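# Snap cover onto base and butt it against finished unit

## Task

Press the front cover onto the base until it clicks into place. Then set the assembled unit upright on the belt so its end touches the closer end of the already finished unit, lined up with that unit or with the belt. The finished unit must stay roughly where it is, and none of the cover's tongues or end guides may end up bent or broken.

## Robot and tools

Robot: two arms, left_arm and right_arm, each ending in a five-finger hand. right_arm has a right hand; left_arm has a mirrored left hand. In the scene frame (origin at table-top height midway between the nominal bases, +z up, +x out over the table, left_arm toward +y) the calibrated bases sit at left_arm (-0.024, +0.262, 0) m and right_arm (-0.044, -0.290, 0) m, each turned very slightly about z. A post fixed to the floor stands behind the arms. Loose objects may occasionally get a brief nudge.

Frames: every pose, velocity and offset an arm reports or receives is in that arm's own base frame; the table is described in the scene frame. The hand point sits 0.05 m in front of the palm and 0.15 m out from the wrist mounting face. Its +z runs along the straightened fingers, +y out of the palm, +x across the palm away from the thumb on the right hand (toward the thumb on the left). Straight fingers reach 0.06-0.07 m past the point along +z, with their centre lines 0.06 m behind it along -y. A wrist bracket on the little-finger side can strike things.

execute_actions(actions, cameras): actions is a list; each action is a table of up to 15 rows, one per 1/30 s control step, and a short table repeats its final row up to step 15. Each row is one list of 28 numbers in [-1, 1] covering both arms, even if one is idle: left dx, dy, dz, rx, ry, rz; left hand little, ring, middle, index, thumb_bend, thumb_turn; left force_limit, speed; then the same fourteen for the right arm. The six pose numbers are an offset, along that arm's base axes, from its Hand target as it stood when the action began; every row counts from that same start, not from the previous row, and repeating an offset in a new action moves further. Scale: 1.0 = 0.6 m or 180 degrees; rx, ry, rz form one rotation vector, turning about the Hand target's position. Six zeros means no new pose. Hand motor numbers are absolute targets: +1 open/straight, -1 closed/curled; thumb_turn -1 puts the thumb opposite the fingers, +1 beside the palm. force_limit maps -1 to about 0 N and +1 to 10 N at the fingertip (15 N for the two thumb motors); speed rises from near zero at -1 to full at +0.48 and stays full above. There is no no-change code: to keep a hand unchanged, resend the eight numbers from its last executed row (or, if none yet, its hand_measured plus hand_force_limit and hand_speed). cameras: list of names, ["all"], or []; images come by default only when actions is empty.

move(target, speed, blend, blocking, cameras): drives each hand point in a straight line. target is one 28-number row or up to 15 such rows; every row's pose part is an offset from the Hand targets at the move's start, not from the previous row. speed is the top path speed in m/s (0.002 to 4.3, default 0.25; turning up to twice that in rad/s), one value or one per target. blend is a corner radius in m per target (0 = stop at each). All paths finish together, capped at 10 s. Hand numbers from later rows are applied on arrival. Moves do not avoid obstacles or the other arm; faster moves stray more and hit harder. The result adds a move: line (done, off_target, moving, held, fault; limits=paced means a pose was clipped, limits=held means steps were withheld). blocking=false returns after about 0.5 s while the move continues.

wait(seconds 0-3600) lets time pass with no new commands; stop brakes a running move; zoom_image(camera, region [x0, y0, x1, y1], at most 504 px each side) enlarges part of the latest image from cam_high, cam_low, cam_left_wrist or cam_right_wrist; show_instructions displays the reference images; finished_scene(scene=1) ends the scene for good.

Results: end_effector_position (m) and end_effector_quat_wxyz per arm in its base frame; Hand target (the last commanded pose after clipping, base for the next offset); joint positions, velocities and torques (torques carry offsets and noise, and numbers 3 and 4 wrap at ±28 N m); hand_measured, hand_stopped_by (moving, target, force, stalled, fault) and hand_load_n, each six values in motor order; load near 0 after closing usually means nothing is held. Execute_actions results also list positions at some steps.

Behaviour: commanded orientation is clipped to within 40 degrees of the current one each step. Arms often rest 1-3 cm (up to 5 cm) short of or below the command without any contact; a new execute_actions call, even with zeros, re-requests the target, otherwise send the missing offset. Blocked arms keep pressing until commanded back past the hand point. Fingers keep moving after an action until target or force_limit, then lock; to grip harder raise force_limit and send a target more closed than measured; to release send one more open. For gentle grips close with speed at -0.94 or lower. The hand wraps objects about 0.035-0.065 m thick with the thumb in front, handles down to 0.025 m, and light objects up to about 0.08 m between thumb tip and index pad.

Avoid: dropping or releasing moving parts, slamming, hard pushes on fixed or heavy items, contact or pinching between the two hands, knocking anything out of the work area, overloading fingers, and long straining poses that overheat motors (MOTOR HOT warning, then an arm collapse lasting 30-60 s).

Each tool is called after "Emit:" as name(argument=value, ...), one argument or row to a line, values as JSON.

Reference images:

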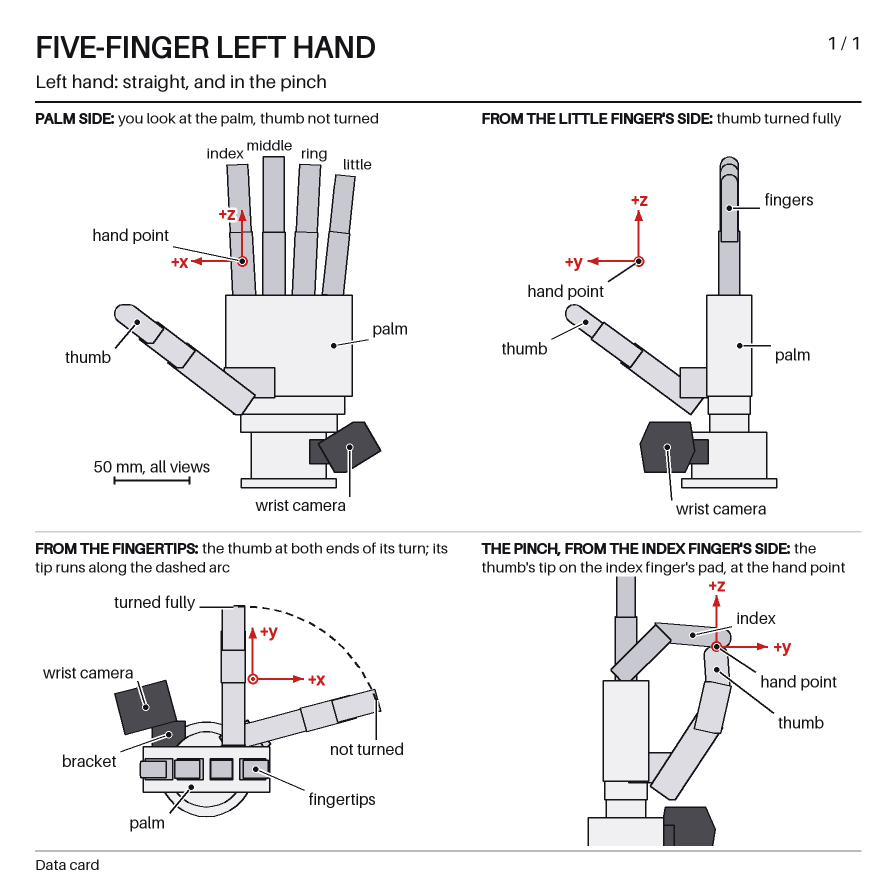

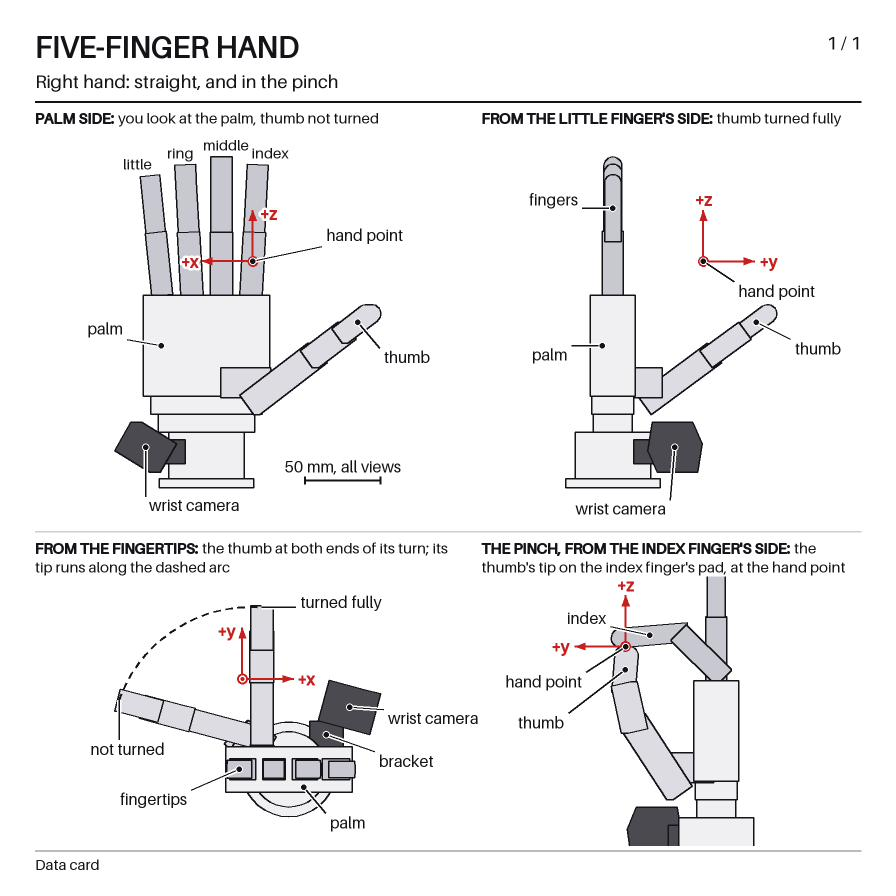

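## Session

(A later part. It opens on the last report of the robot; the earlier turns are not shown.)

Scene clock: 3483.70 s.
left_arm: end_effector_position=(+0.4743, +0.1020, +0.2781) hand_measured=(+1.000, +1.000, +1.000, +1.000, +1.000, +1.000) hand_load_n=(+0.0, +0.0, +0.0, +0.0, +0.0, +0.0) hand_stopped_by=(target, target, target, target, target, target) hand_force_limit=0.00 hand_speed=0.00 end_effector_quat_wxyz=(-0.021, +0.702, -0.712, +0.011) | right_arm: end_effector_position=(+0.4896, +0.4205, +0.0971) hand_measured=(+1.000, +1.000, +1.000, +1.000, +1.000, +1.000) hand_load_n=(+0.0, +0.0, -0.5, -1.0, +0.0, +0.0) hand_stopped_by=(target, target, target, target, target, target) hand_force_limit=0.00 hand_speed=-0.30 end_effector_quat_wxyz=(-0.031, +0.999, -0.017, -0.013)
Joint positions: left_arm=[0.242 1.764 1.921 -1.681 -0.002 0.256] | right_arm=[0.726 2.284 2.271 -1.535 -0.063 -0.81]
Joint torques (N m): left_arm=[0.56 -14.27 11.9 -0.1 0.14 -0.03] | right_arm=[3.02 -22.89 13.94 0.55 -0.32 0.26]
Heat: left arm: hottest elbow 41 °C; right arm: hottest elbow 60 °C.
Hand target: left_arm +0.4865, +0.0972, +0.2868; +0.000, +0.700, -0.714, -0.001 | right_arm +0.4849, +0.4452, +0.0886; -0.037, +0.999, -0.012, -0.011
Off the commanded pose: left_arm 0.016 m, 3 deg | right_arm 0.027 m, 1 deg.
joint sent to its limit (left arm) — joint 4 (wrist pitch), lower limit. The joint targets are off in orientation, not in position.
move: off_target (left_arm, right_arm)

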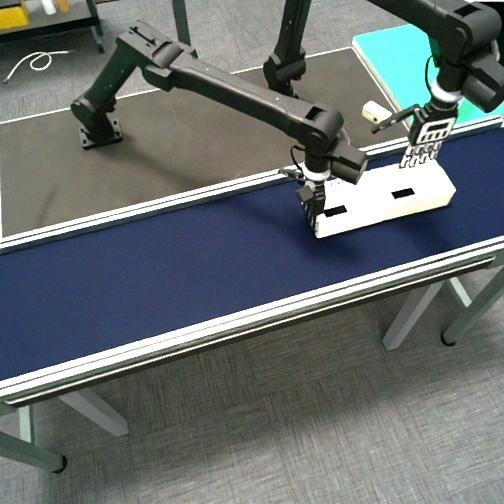

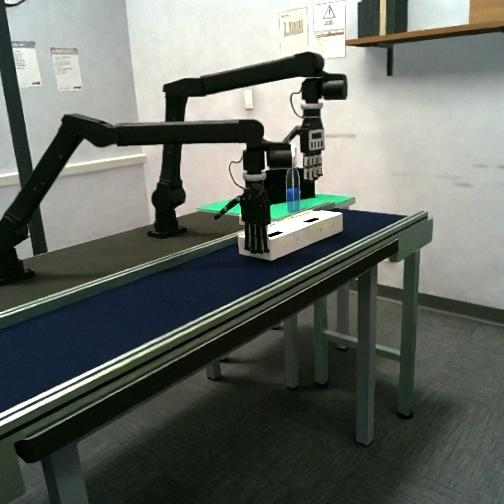

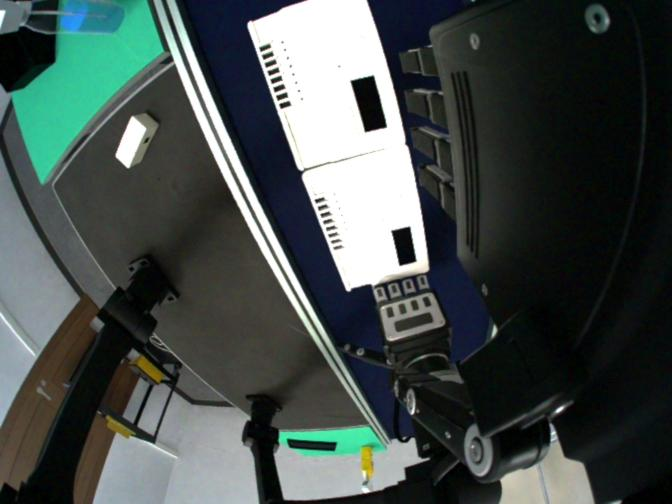

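Emit:
move(
  target=[
    [0,0,0,0,0,0,1,1,1,1,1,1,0,0,0,-0.1,0,0,0,0,1,1,1,1,1,1,0,-0.3],
    [0,0,0,0,0,0,1,1,1,1,1,1,0,0,-0.06,-0.1,0,0,0,0,1,1,1,1,1,1,0,-0.3],
  ],
  speed=0.06,
  cameras=["cam_high","cam_left_wrist"],
)

Emit:
zoom_image(
  camera="cam_left_wrist",
  region=[240, 0, 460, 300],
)

Emit:
zoom_image(
  camera="cam_left_wrist",
  region=[280, 120, 440, 220],
)

Scene clock: 3508.10 s.
left_arm: end_effector_position=(+0.4744, +0.1020, +0.2781) hand_measured=(+1.000, +1.000, +1.000, +1.000, +1.000, +1.000) hand_load_n=(+0.0, +0.0, +0.0, +0.0, +0.0, +0.0) hand_stopped_by=(target, target, target, target, target, target) hand_force_limit=0.00 hand_speed=0.00 end_effector_quat_wxyz=(-0.021, +0.702, -0.712, +0.011) | right_arm: end_effector_position=(+0.4549, +0.3784, +0.0911) hand_measured=(+1.000, +1.000, +1.000, +1.000, +1.000, +1.000) hand_load_n=(+0.0, +0.0, +0.0, +0.0, +0.0, +0.0) hand_stopped_by=(target, target, target, target, target, target) hand_force_limit=0.00 hand_speed=-0.30 end_effector_quat_wxyz=(-0.035, +0.999, -0.012, -0.012)
Joint positions: left_arm=[0.242 1.764 1.921 -1.681 -0.002 0.255] | right_arm=[0.712 2.095 1.932 -1.379 -0.068 -0.833]
Joint torques (N m): left_arm=[0.62 -14.33 11.92 -0.12 0.14 -0.04] | right_arm=[1.49 -23.36 8.75 0.87 -0.16 0.18]
Heat: left arm: hottest elbow 43 °C; right arm: hottest elbow 65 °C.
Hand target: left_arm +0.4865, +0.0972, +0.2868; +0.000, +0.700, -0.714, -0.001 | right_arm +0.4489, +0.3851, +0.0885; -0.036, +0.999, -0.012, -0.011
Off the commanded pose: left_arm 0.016 m, 3 deg | right_arm 0.009 m, 0 deg.
joint sent to its limit (left arm) — joint 4 (wrist pitch), lower limit. The joint targets are off in orientation, not in position.
move: done

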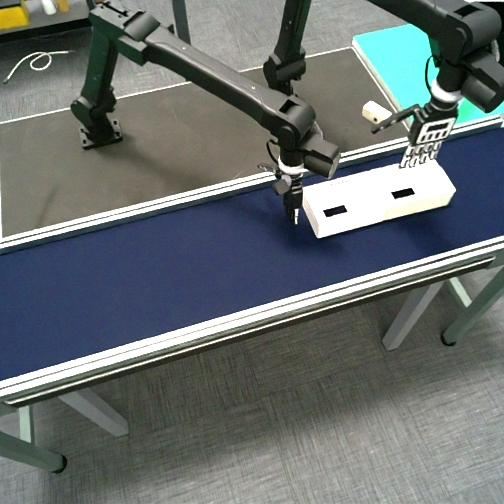

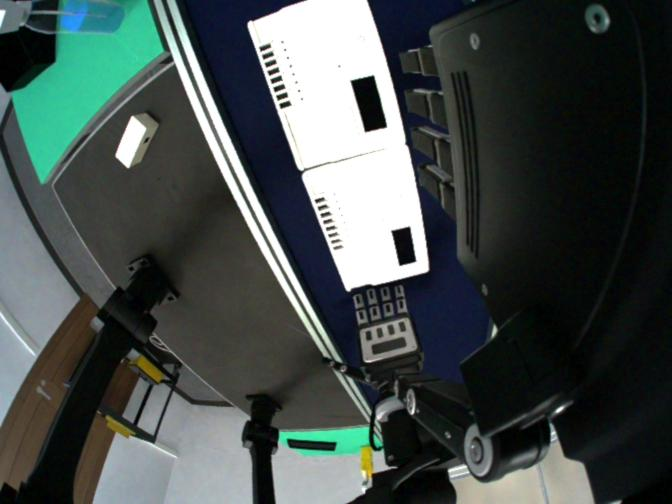

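Scaled by 1.680 from the camera's image (finer frame: 960x720).

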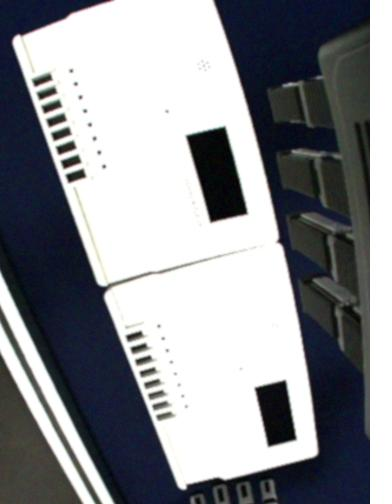

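Scaled by 3.150 from the camera's image (finer frame: 960x720).

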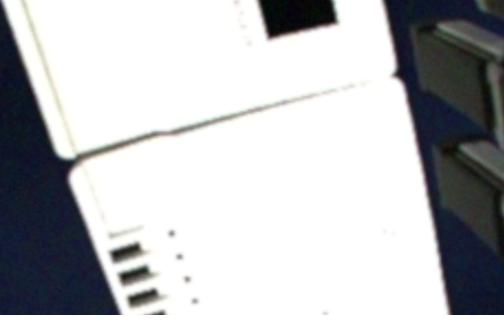

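Emit:
move(
  target=[0,0,0,0,0,0,1,1,1,1,1,1,0,0,0,0.1,0,0,0,0,1,1,1,1,1,1,0,-0.3],
  speed=0.04,
  cameras=["cam_high","cam_left_wrist"],
)

Emit:
zoom_image(
  camera="cam_left_wrist",
  region=[240, 0, 460, 300],
)

Emit:
zoom_image(
  camera="cam_left_wrist",
  region=[280, 120, 440, 220],
)

Scene clock: 3517.60 s.
left_arm: end_effector_position=(+0.4744, +0.1020, +0.2781) hand_measured=(+1.000, +1.000, +1.000, +1.000, +1.000, +1.000) hand_load_n=(+0.0, +0.0, +0.0, +0.0, +0.0, +0.0) hand_stopped_by=(target, target, target, target, target, target) hand_force_limit=0.00 hand_speed=0.00 end_effector_quat_wxyz=(-0.021, +0.702, -0.712, +0.011) | right_arm: end_effector_position=(+0.4521, +0.4229, +0.0956) hand_measured=(+1.000, +1.000, +1.000, +1.000, +1.000, +1.000) hand_load_n=(-0.5, +0.0, -0.5, -0.5, +0.0, +0.0) hand_stopped_by=(target, target, target, target, target, target) hand_force_limit=0.00 hand_speed=-0.30 end_effector_quat_wxyz=(-0.032, +0.999, -0.017, -0.012)
Joint positions: left_arm=[0.242 1.764 1.921 -1.681 -0.002 0.255] | right_arm=[0.765 2.186 2.095 -1.453 -0.062 -0.771]
Joint torques (N m): left_arm=[0.62 -14.33 11.86 -0.14 0.14 -0.03] | right_arm=[2.73 -21.77 13.82 0.44 -0.31 0.23]
Heat: left arm: hottest elbow 43 °C; right arm: hottest elbow 62 °C.
Hand target: left_arm +0.4865, +0.0972, +0.2868; +0.000, +0.700, -0.714, -0.001 | right_arm +0.4489, +0.4453, +0.0887; -0.037, +0.999, -0.012, -0.011
Off the commanded pose: left_arm 0.016 m, 3 deg | right_arm 0.024 m, 1 deg.
joint sent to its limit (left arm) — joint 4 (wrist pitch), lower limit. The joint targets are off in orientation, not in position.
move: off_target (right_arm)

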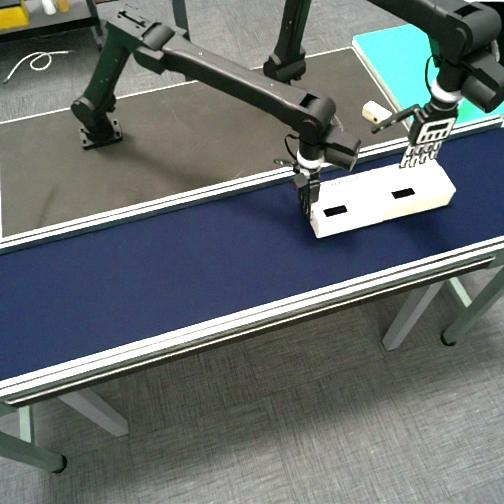

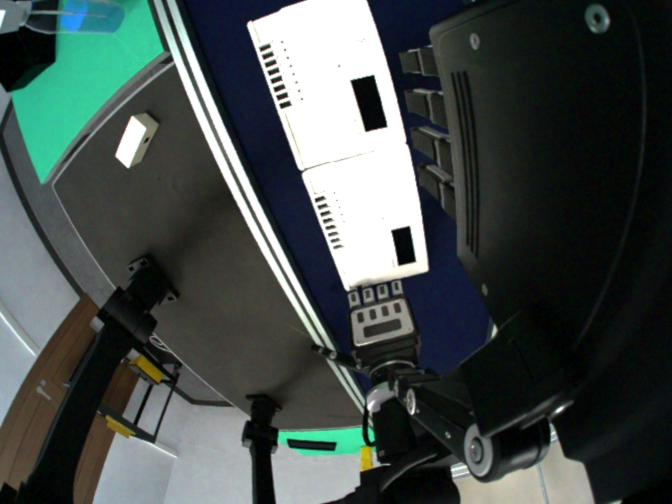

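Scaled by 1.680 from the camera's image (finer frame: 960x720).

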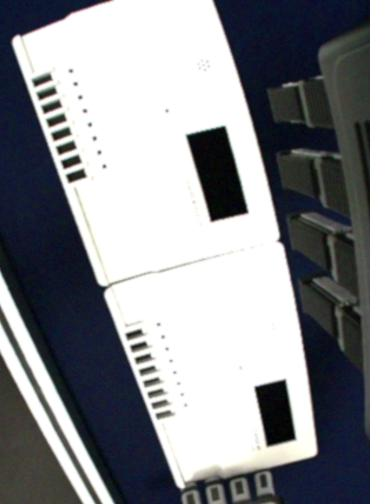

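Scaled by 3.150 from the camera's image (finer frame: 960x720).

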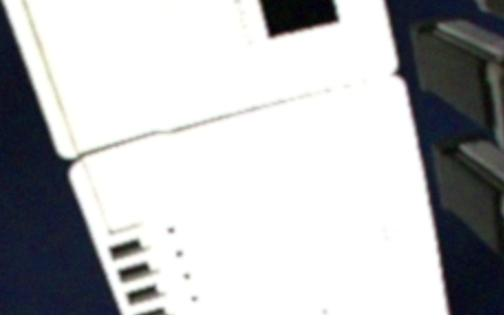

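Emit:
move(
  target=[0,0,0,0,0,0,1,1,1,1,1,1,0,0,0,0.008,0,0,0,0,1,1,1,1,1,1,0,-0.3],
  speed=0.03,
  cameras=["cam_left_wrist"],
)

Emit:
zoom_image(
  camera="cam_left_wrist",
  region=[280, 120, 440, 220],
)

Scene clock: 3523.47 s.
left_arm: end_effector_position=(+0.4744, +0.1020, +0.2781) hand_measured=(+1.000, +1.000, +1.000, +1.000, +1.000, +1.000) hand_load_n=(+0.0, +0.0, +0.0, +0.0, -0.5, +0.0) hand_stopped_by=(target, target, target, target, target, target) hand_force_limit=0.00 hand_speed=0.00 end_effector_quat_wxyz=(-0.021, +0.702, -0.712, +0.011) | right_arm: end_effector_position=(+0.4527, +0.4250, +0.0958) hand_measured=(+1.000, +1.000, +1.000, +1.000, +1.000, +1.000) hand_load_n=(-0.5, +0.0, -0.5, -0.5, +0.0, +0.0) hand_stopped_by=(target, target, target, target, target, target) hand_force_limit=0.00 hand_speed=-0.30 end_effector_quat_wxyz=(-0.030, +0.999, -0.020, -0.013)
Joint positions: left_arm=[0.242 1.764 1.921 -1.681 -0.002 0.255] | right_arm=[0.767 2.196 2.114 -1.464 -0.061 -0.763]
Joint torques (N m): left_arm=[0.56 -14.33 11.9 -0.14 0.14 -0.03] | right_arm=[2.96 -21.77 13.96 0.55 -0.34 0.19]
Heat: left arm: hottest elbow 44 °C; right arm: hottest elbow 62 °C.
Hand target: left_arm +0.4865, +0.0972, +0.2868; +0.000, +0.700, -0.714, -0.001 | right_arm +0.4489, +0.4500, +0.0886; -0.036, +0.999, -0.011, -0.011
Off the commanded pose: left_arm 0.016 m, 3 deg | right_arm 0.026 m, 1 deg.
joint sent to its limit (left arm) — joint 4 (wrist pitch), lower limit. The joint targets are off in orientation, not in position.
move: off_target (right_arm)

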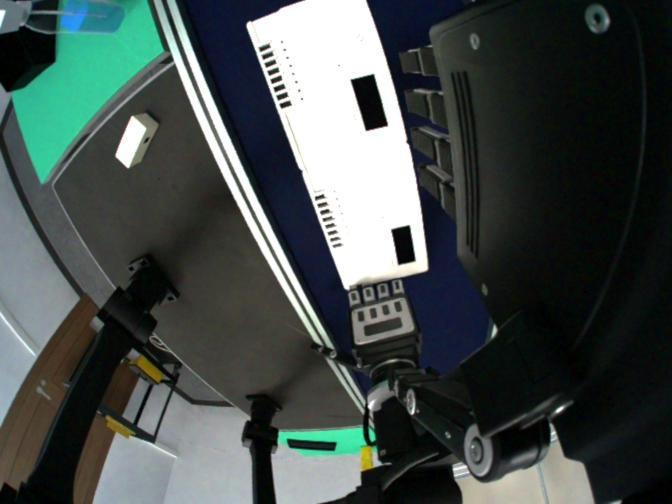

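Scaled by 3.150 from the camera's image (finer frame: 960x720).

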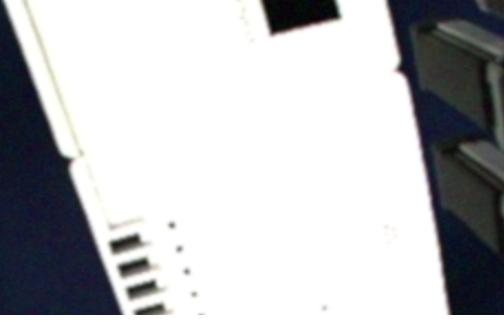

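Emit:
move(
  target=[
    [0,0,0,0,0,0,1,1,1,1,1,1,0,0,0,-0.13,0,0,0,0,1,1,1,1,1,1,0,-0.3],
    [0,0,0.1,0,0,0,1,1,1,1,1,1,0,0,-0.02,-0.17,0.25,0,0,0,1,1,1,1,1,1,0,-0.3],
  ],
  speed=[0.06,0.12],
  cameras=["cam_high","cam_low","cam_left_wrist"],
)

Emit:
zoom_image(
  camera="cam_left_wrist",
  region=[240, 0, 460, 300],
)

Emit:
zoom_image(
  camera="cam_low",
  region=[232, 195, 352, 275],
)

Emit:
zoom_image(
  camera="cam_high",
  region=[290, 140, 470, 250],
)

Scene clock: 3533.73 s.
left_arm: end_effector_position=(+0.4806, +0.1027, +0.3255) hand_measured=(+1.000, +1.000, +1.000, +1.000, +1.000, +1.000) hand_load_n=(+0.0, +0.0, +0.0, +0.5, +0.0, +0.0) hand_stopped_by=(target, target, target, target, target, target) hand_force_limit=0.00 hand_speed=0.00 end_effector_quat_wxyz=(-0.072, +0.700, -0.709, +0.044) | right_arm: end_effector_position=(+0.4265, +0.3513, +0.2297) hand_measured=(+1.000, +1.000, +1.000, +1.000, +1.000, +1.000) hand_load_n=(+0.0, +0.0, +0.0, +0.0, -0.5, +0.0) hand_stopped_by=(target, target, target, target, target, target) hand_force_limit=0.00 hand_speed=-0.30 end_effector_quat_wxyz=(-0.034, +0.999, -0.010, -0.013)
Joint positions: left_arm=[0.242 1.716 1.997 -1.681 0.002 0.255] | right_arm=[0.71 1.963 2.085 -1.667 -0.068 -0.84]
Joint torques (N m): left_arm=[0.85 -15.68 11.95 0.14 0.16 -0.03] | right_arm=[-0.97 -21.07 12.71 0.01 -0.19 -0.07]
Heat: left arm: hottest elbow 45 °C; right arm: hottest elbow 63 °C.
Hand target: left_arm +0.4865, +0.0972, +0.3466; +0.000, +0.700, -0.714, -0.001 | right_arm +0.4368, +0.3481, +0.2387; -0.037, +0.999, -0.011, -0.011
Off the commanded pose: left_arm 0.023 m, 10 deg | right_arm 0.014 m, 0 deg.
joint sent to its limit (left arm) — joint 4 (wrist pitch), lower limit. The joint targets are off in orientation, not in position.
joint sent to its limit (right arm) — joint 4 (wrist pitch), lower limit. The joint targets still meet the commanded pose.
move: off_target (left_arm, right_arm)

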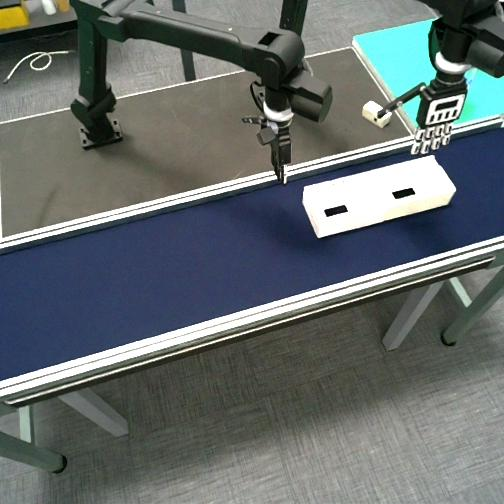

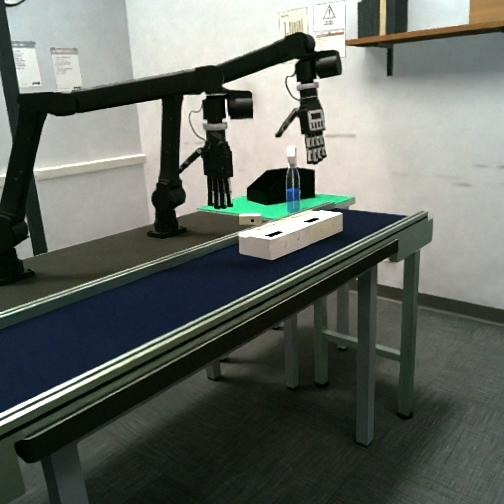

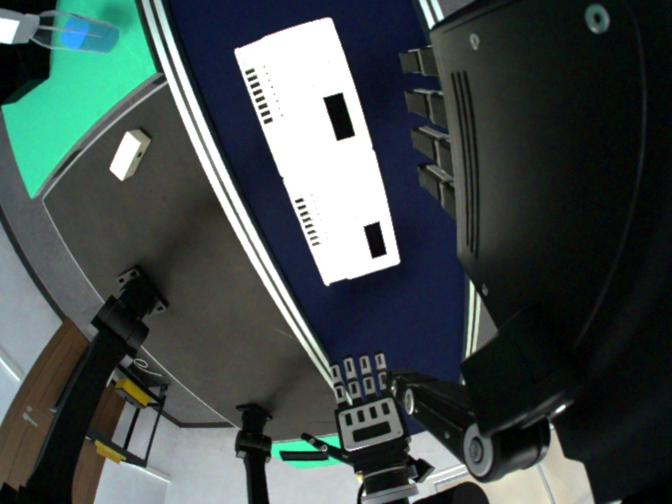

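Scaled by 1.680 from the camera's image (finer frame: 960x720).

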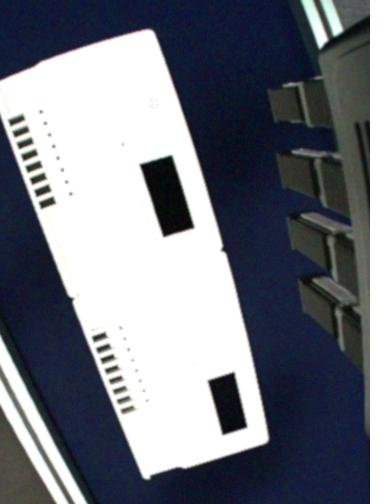

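Scaled by 4.200.

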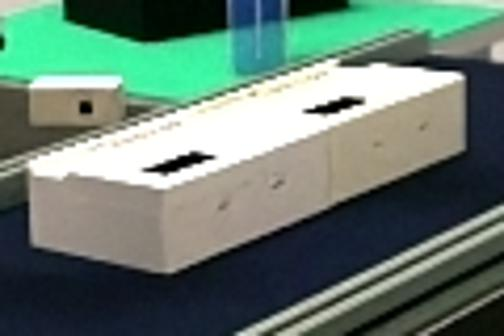

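Scaled by 2.800.

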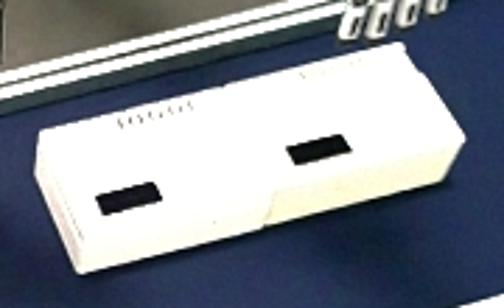

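Emit:
zoom_image(
  camera="cam_low",
  region=[265, 215, 315, 255],
)

Emit:
zoom_image(
  camera="cam_low",
  region=[300, 205, 350, 245],
)

Emit:
zoom_image(
  camera="cam_high",
  region=[298, 175, 388, 245],
)

Emit:
zoom_image(
  camera="cam_low",
  region=[232, 225, 282, 265],
)

Scaled by 10.080.

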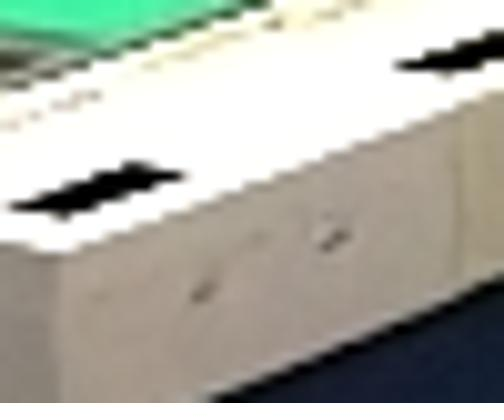

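Scaled by 10.080.

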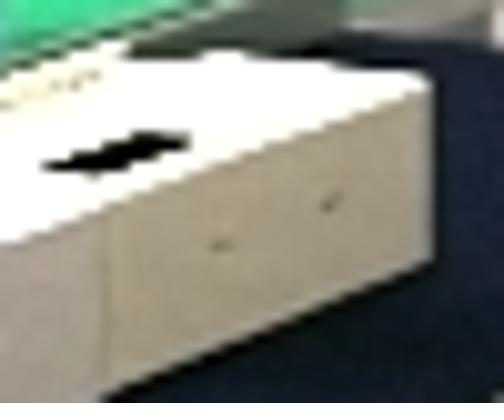

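Scaled by 5.600.

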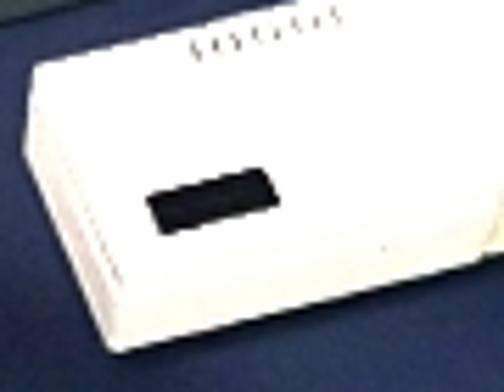

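Scaled by 10.080.

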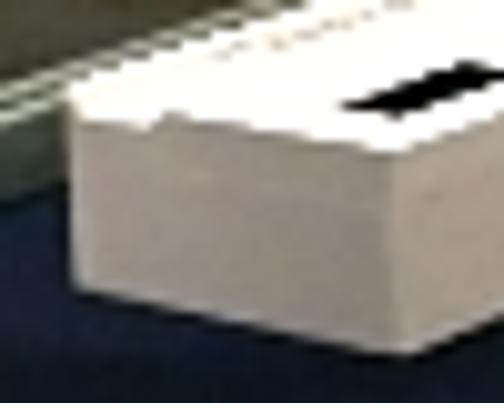

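Emit:
finished_scene(
)

The scene is finished: the task was done.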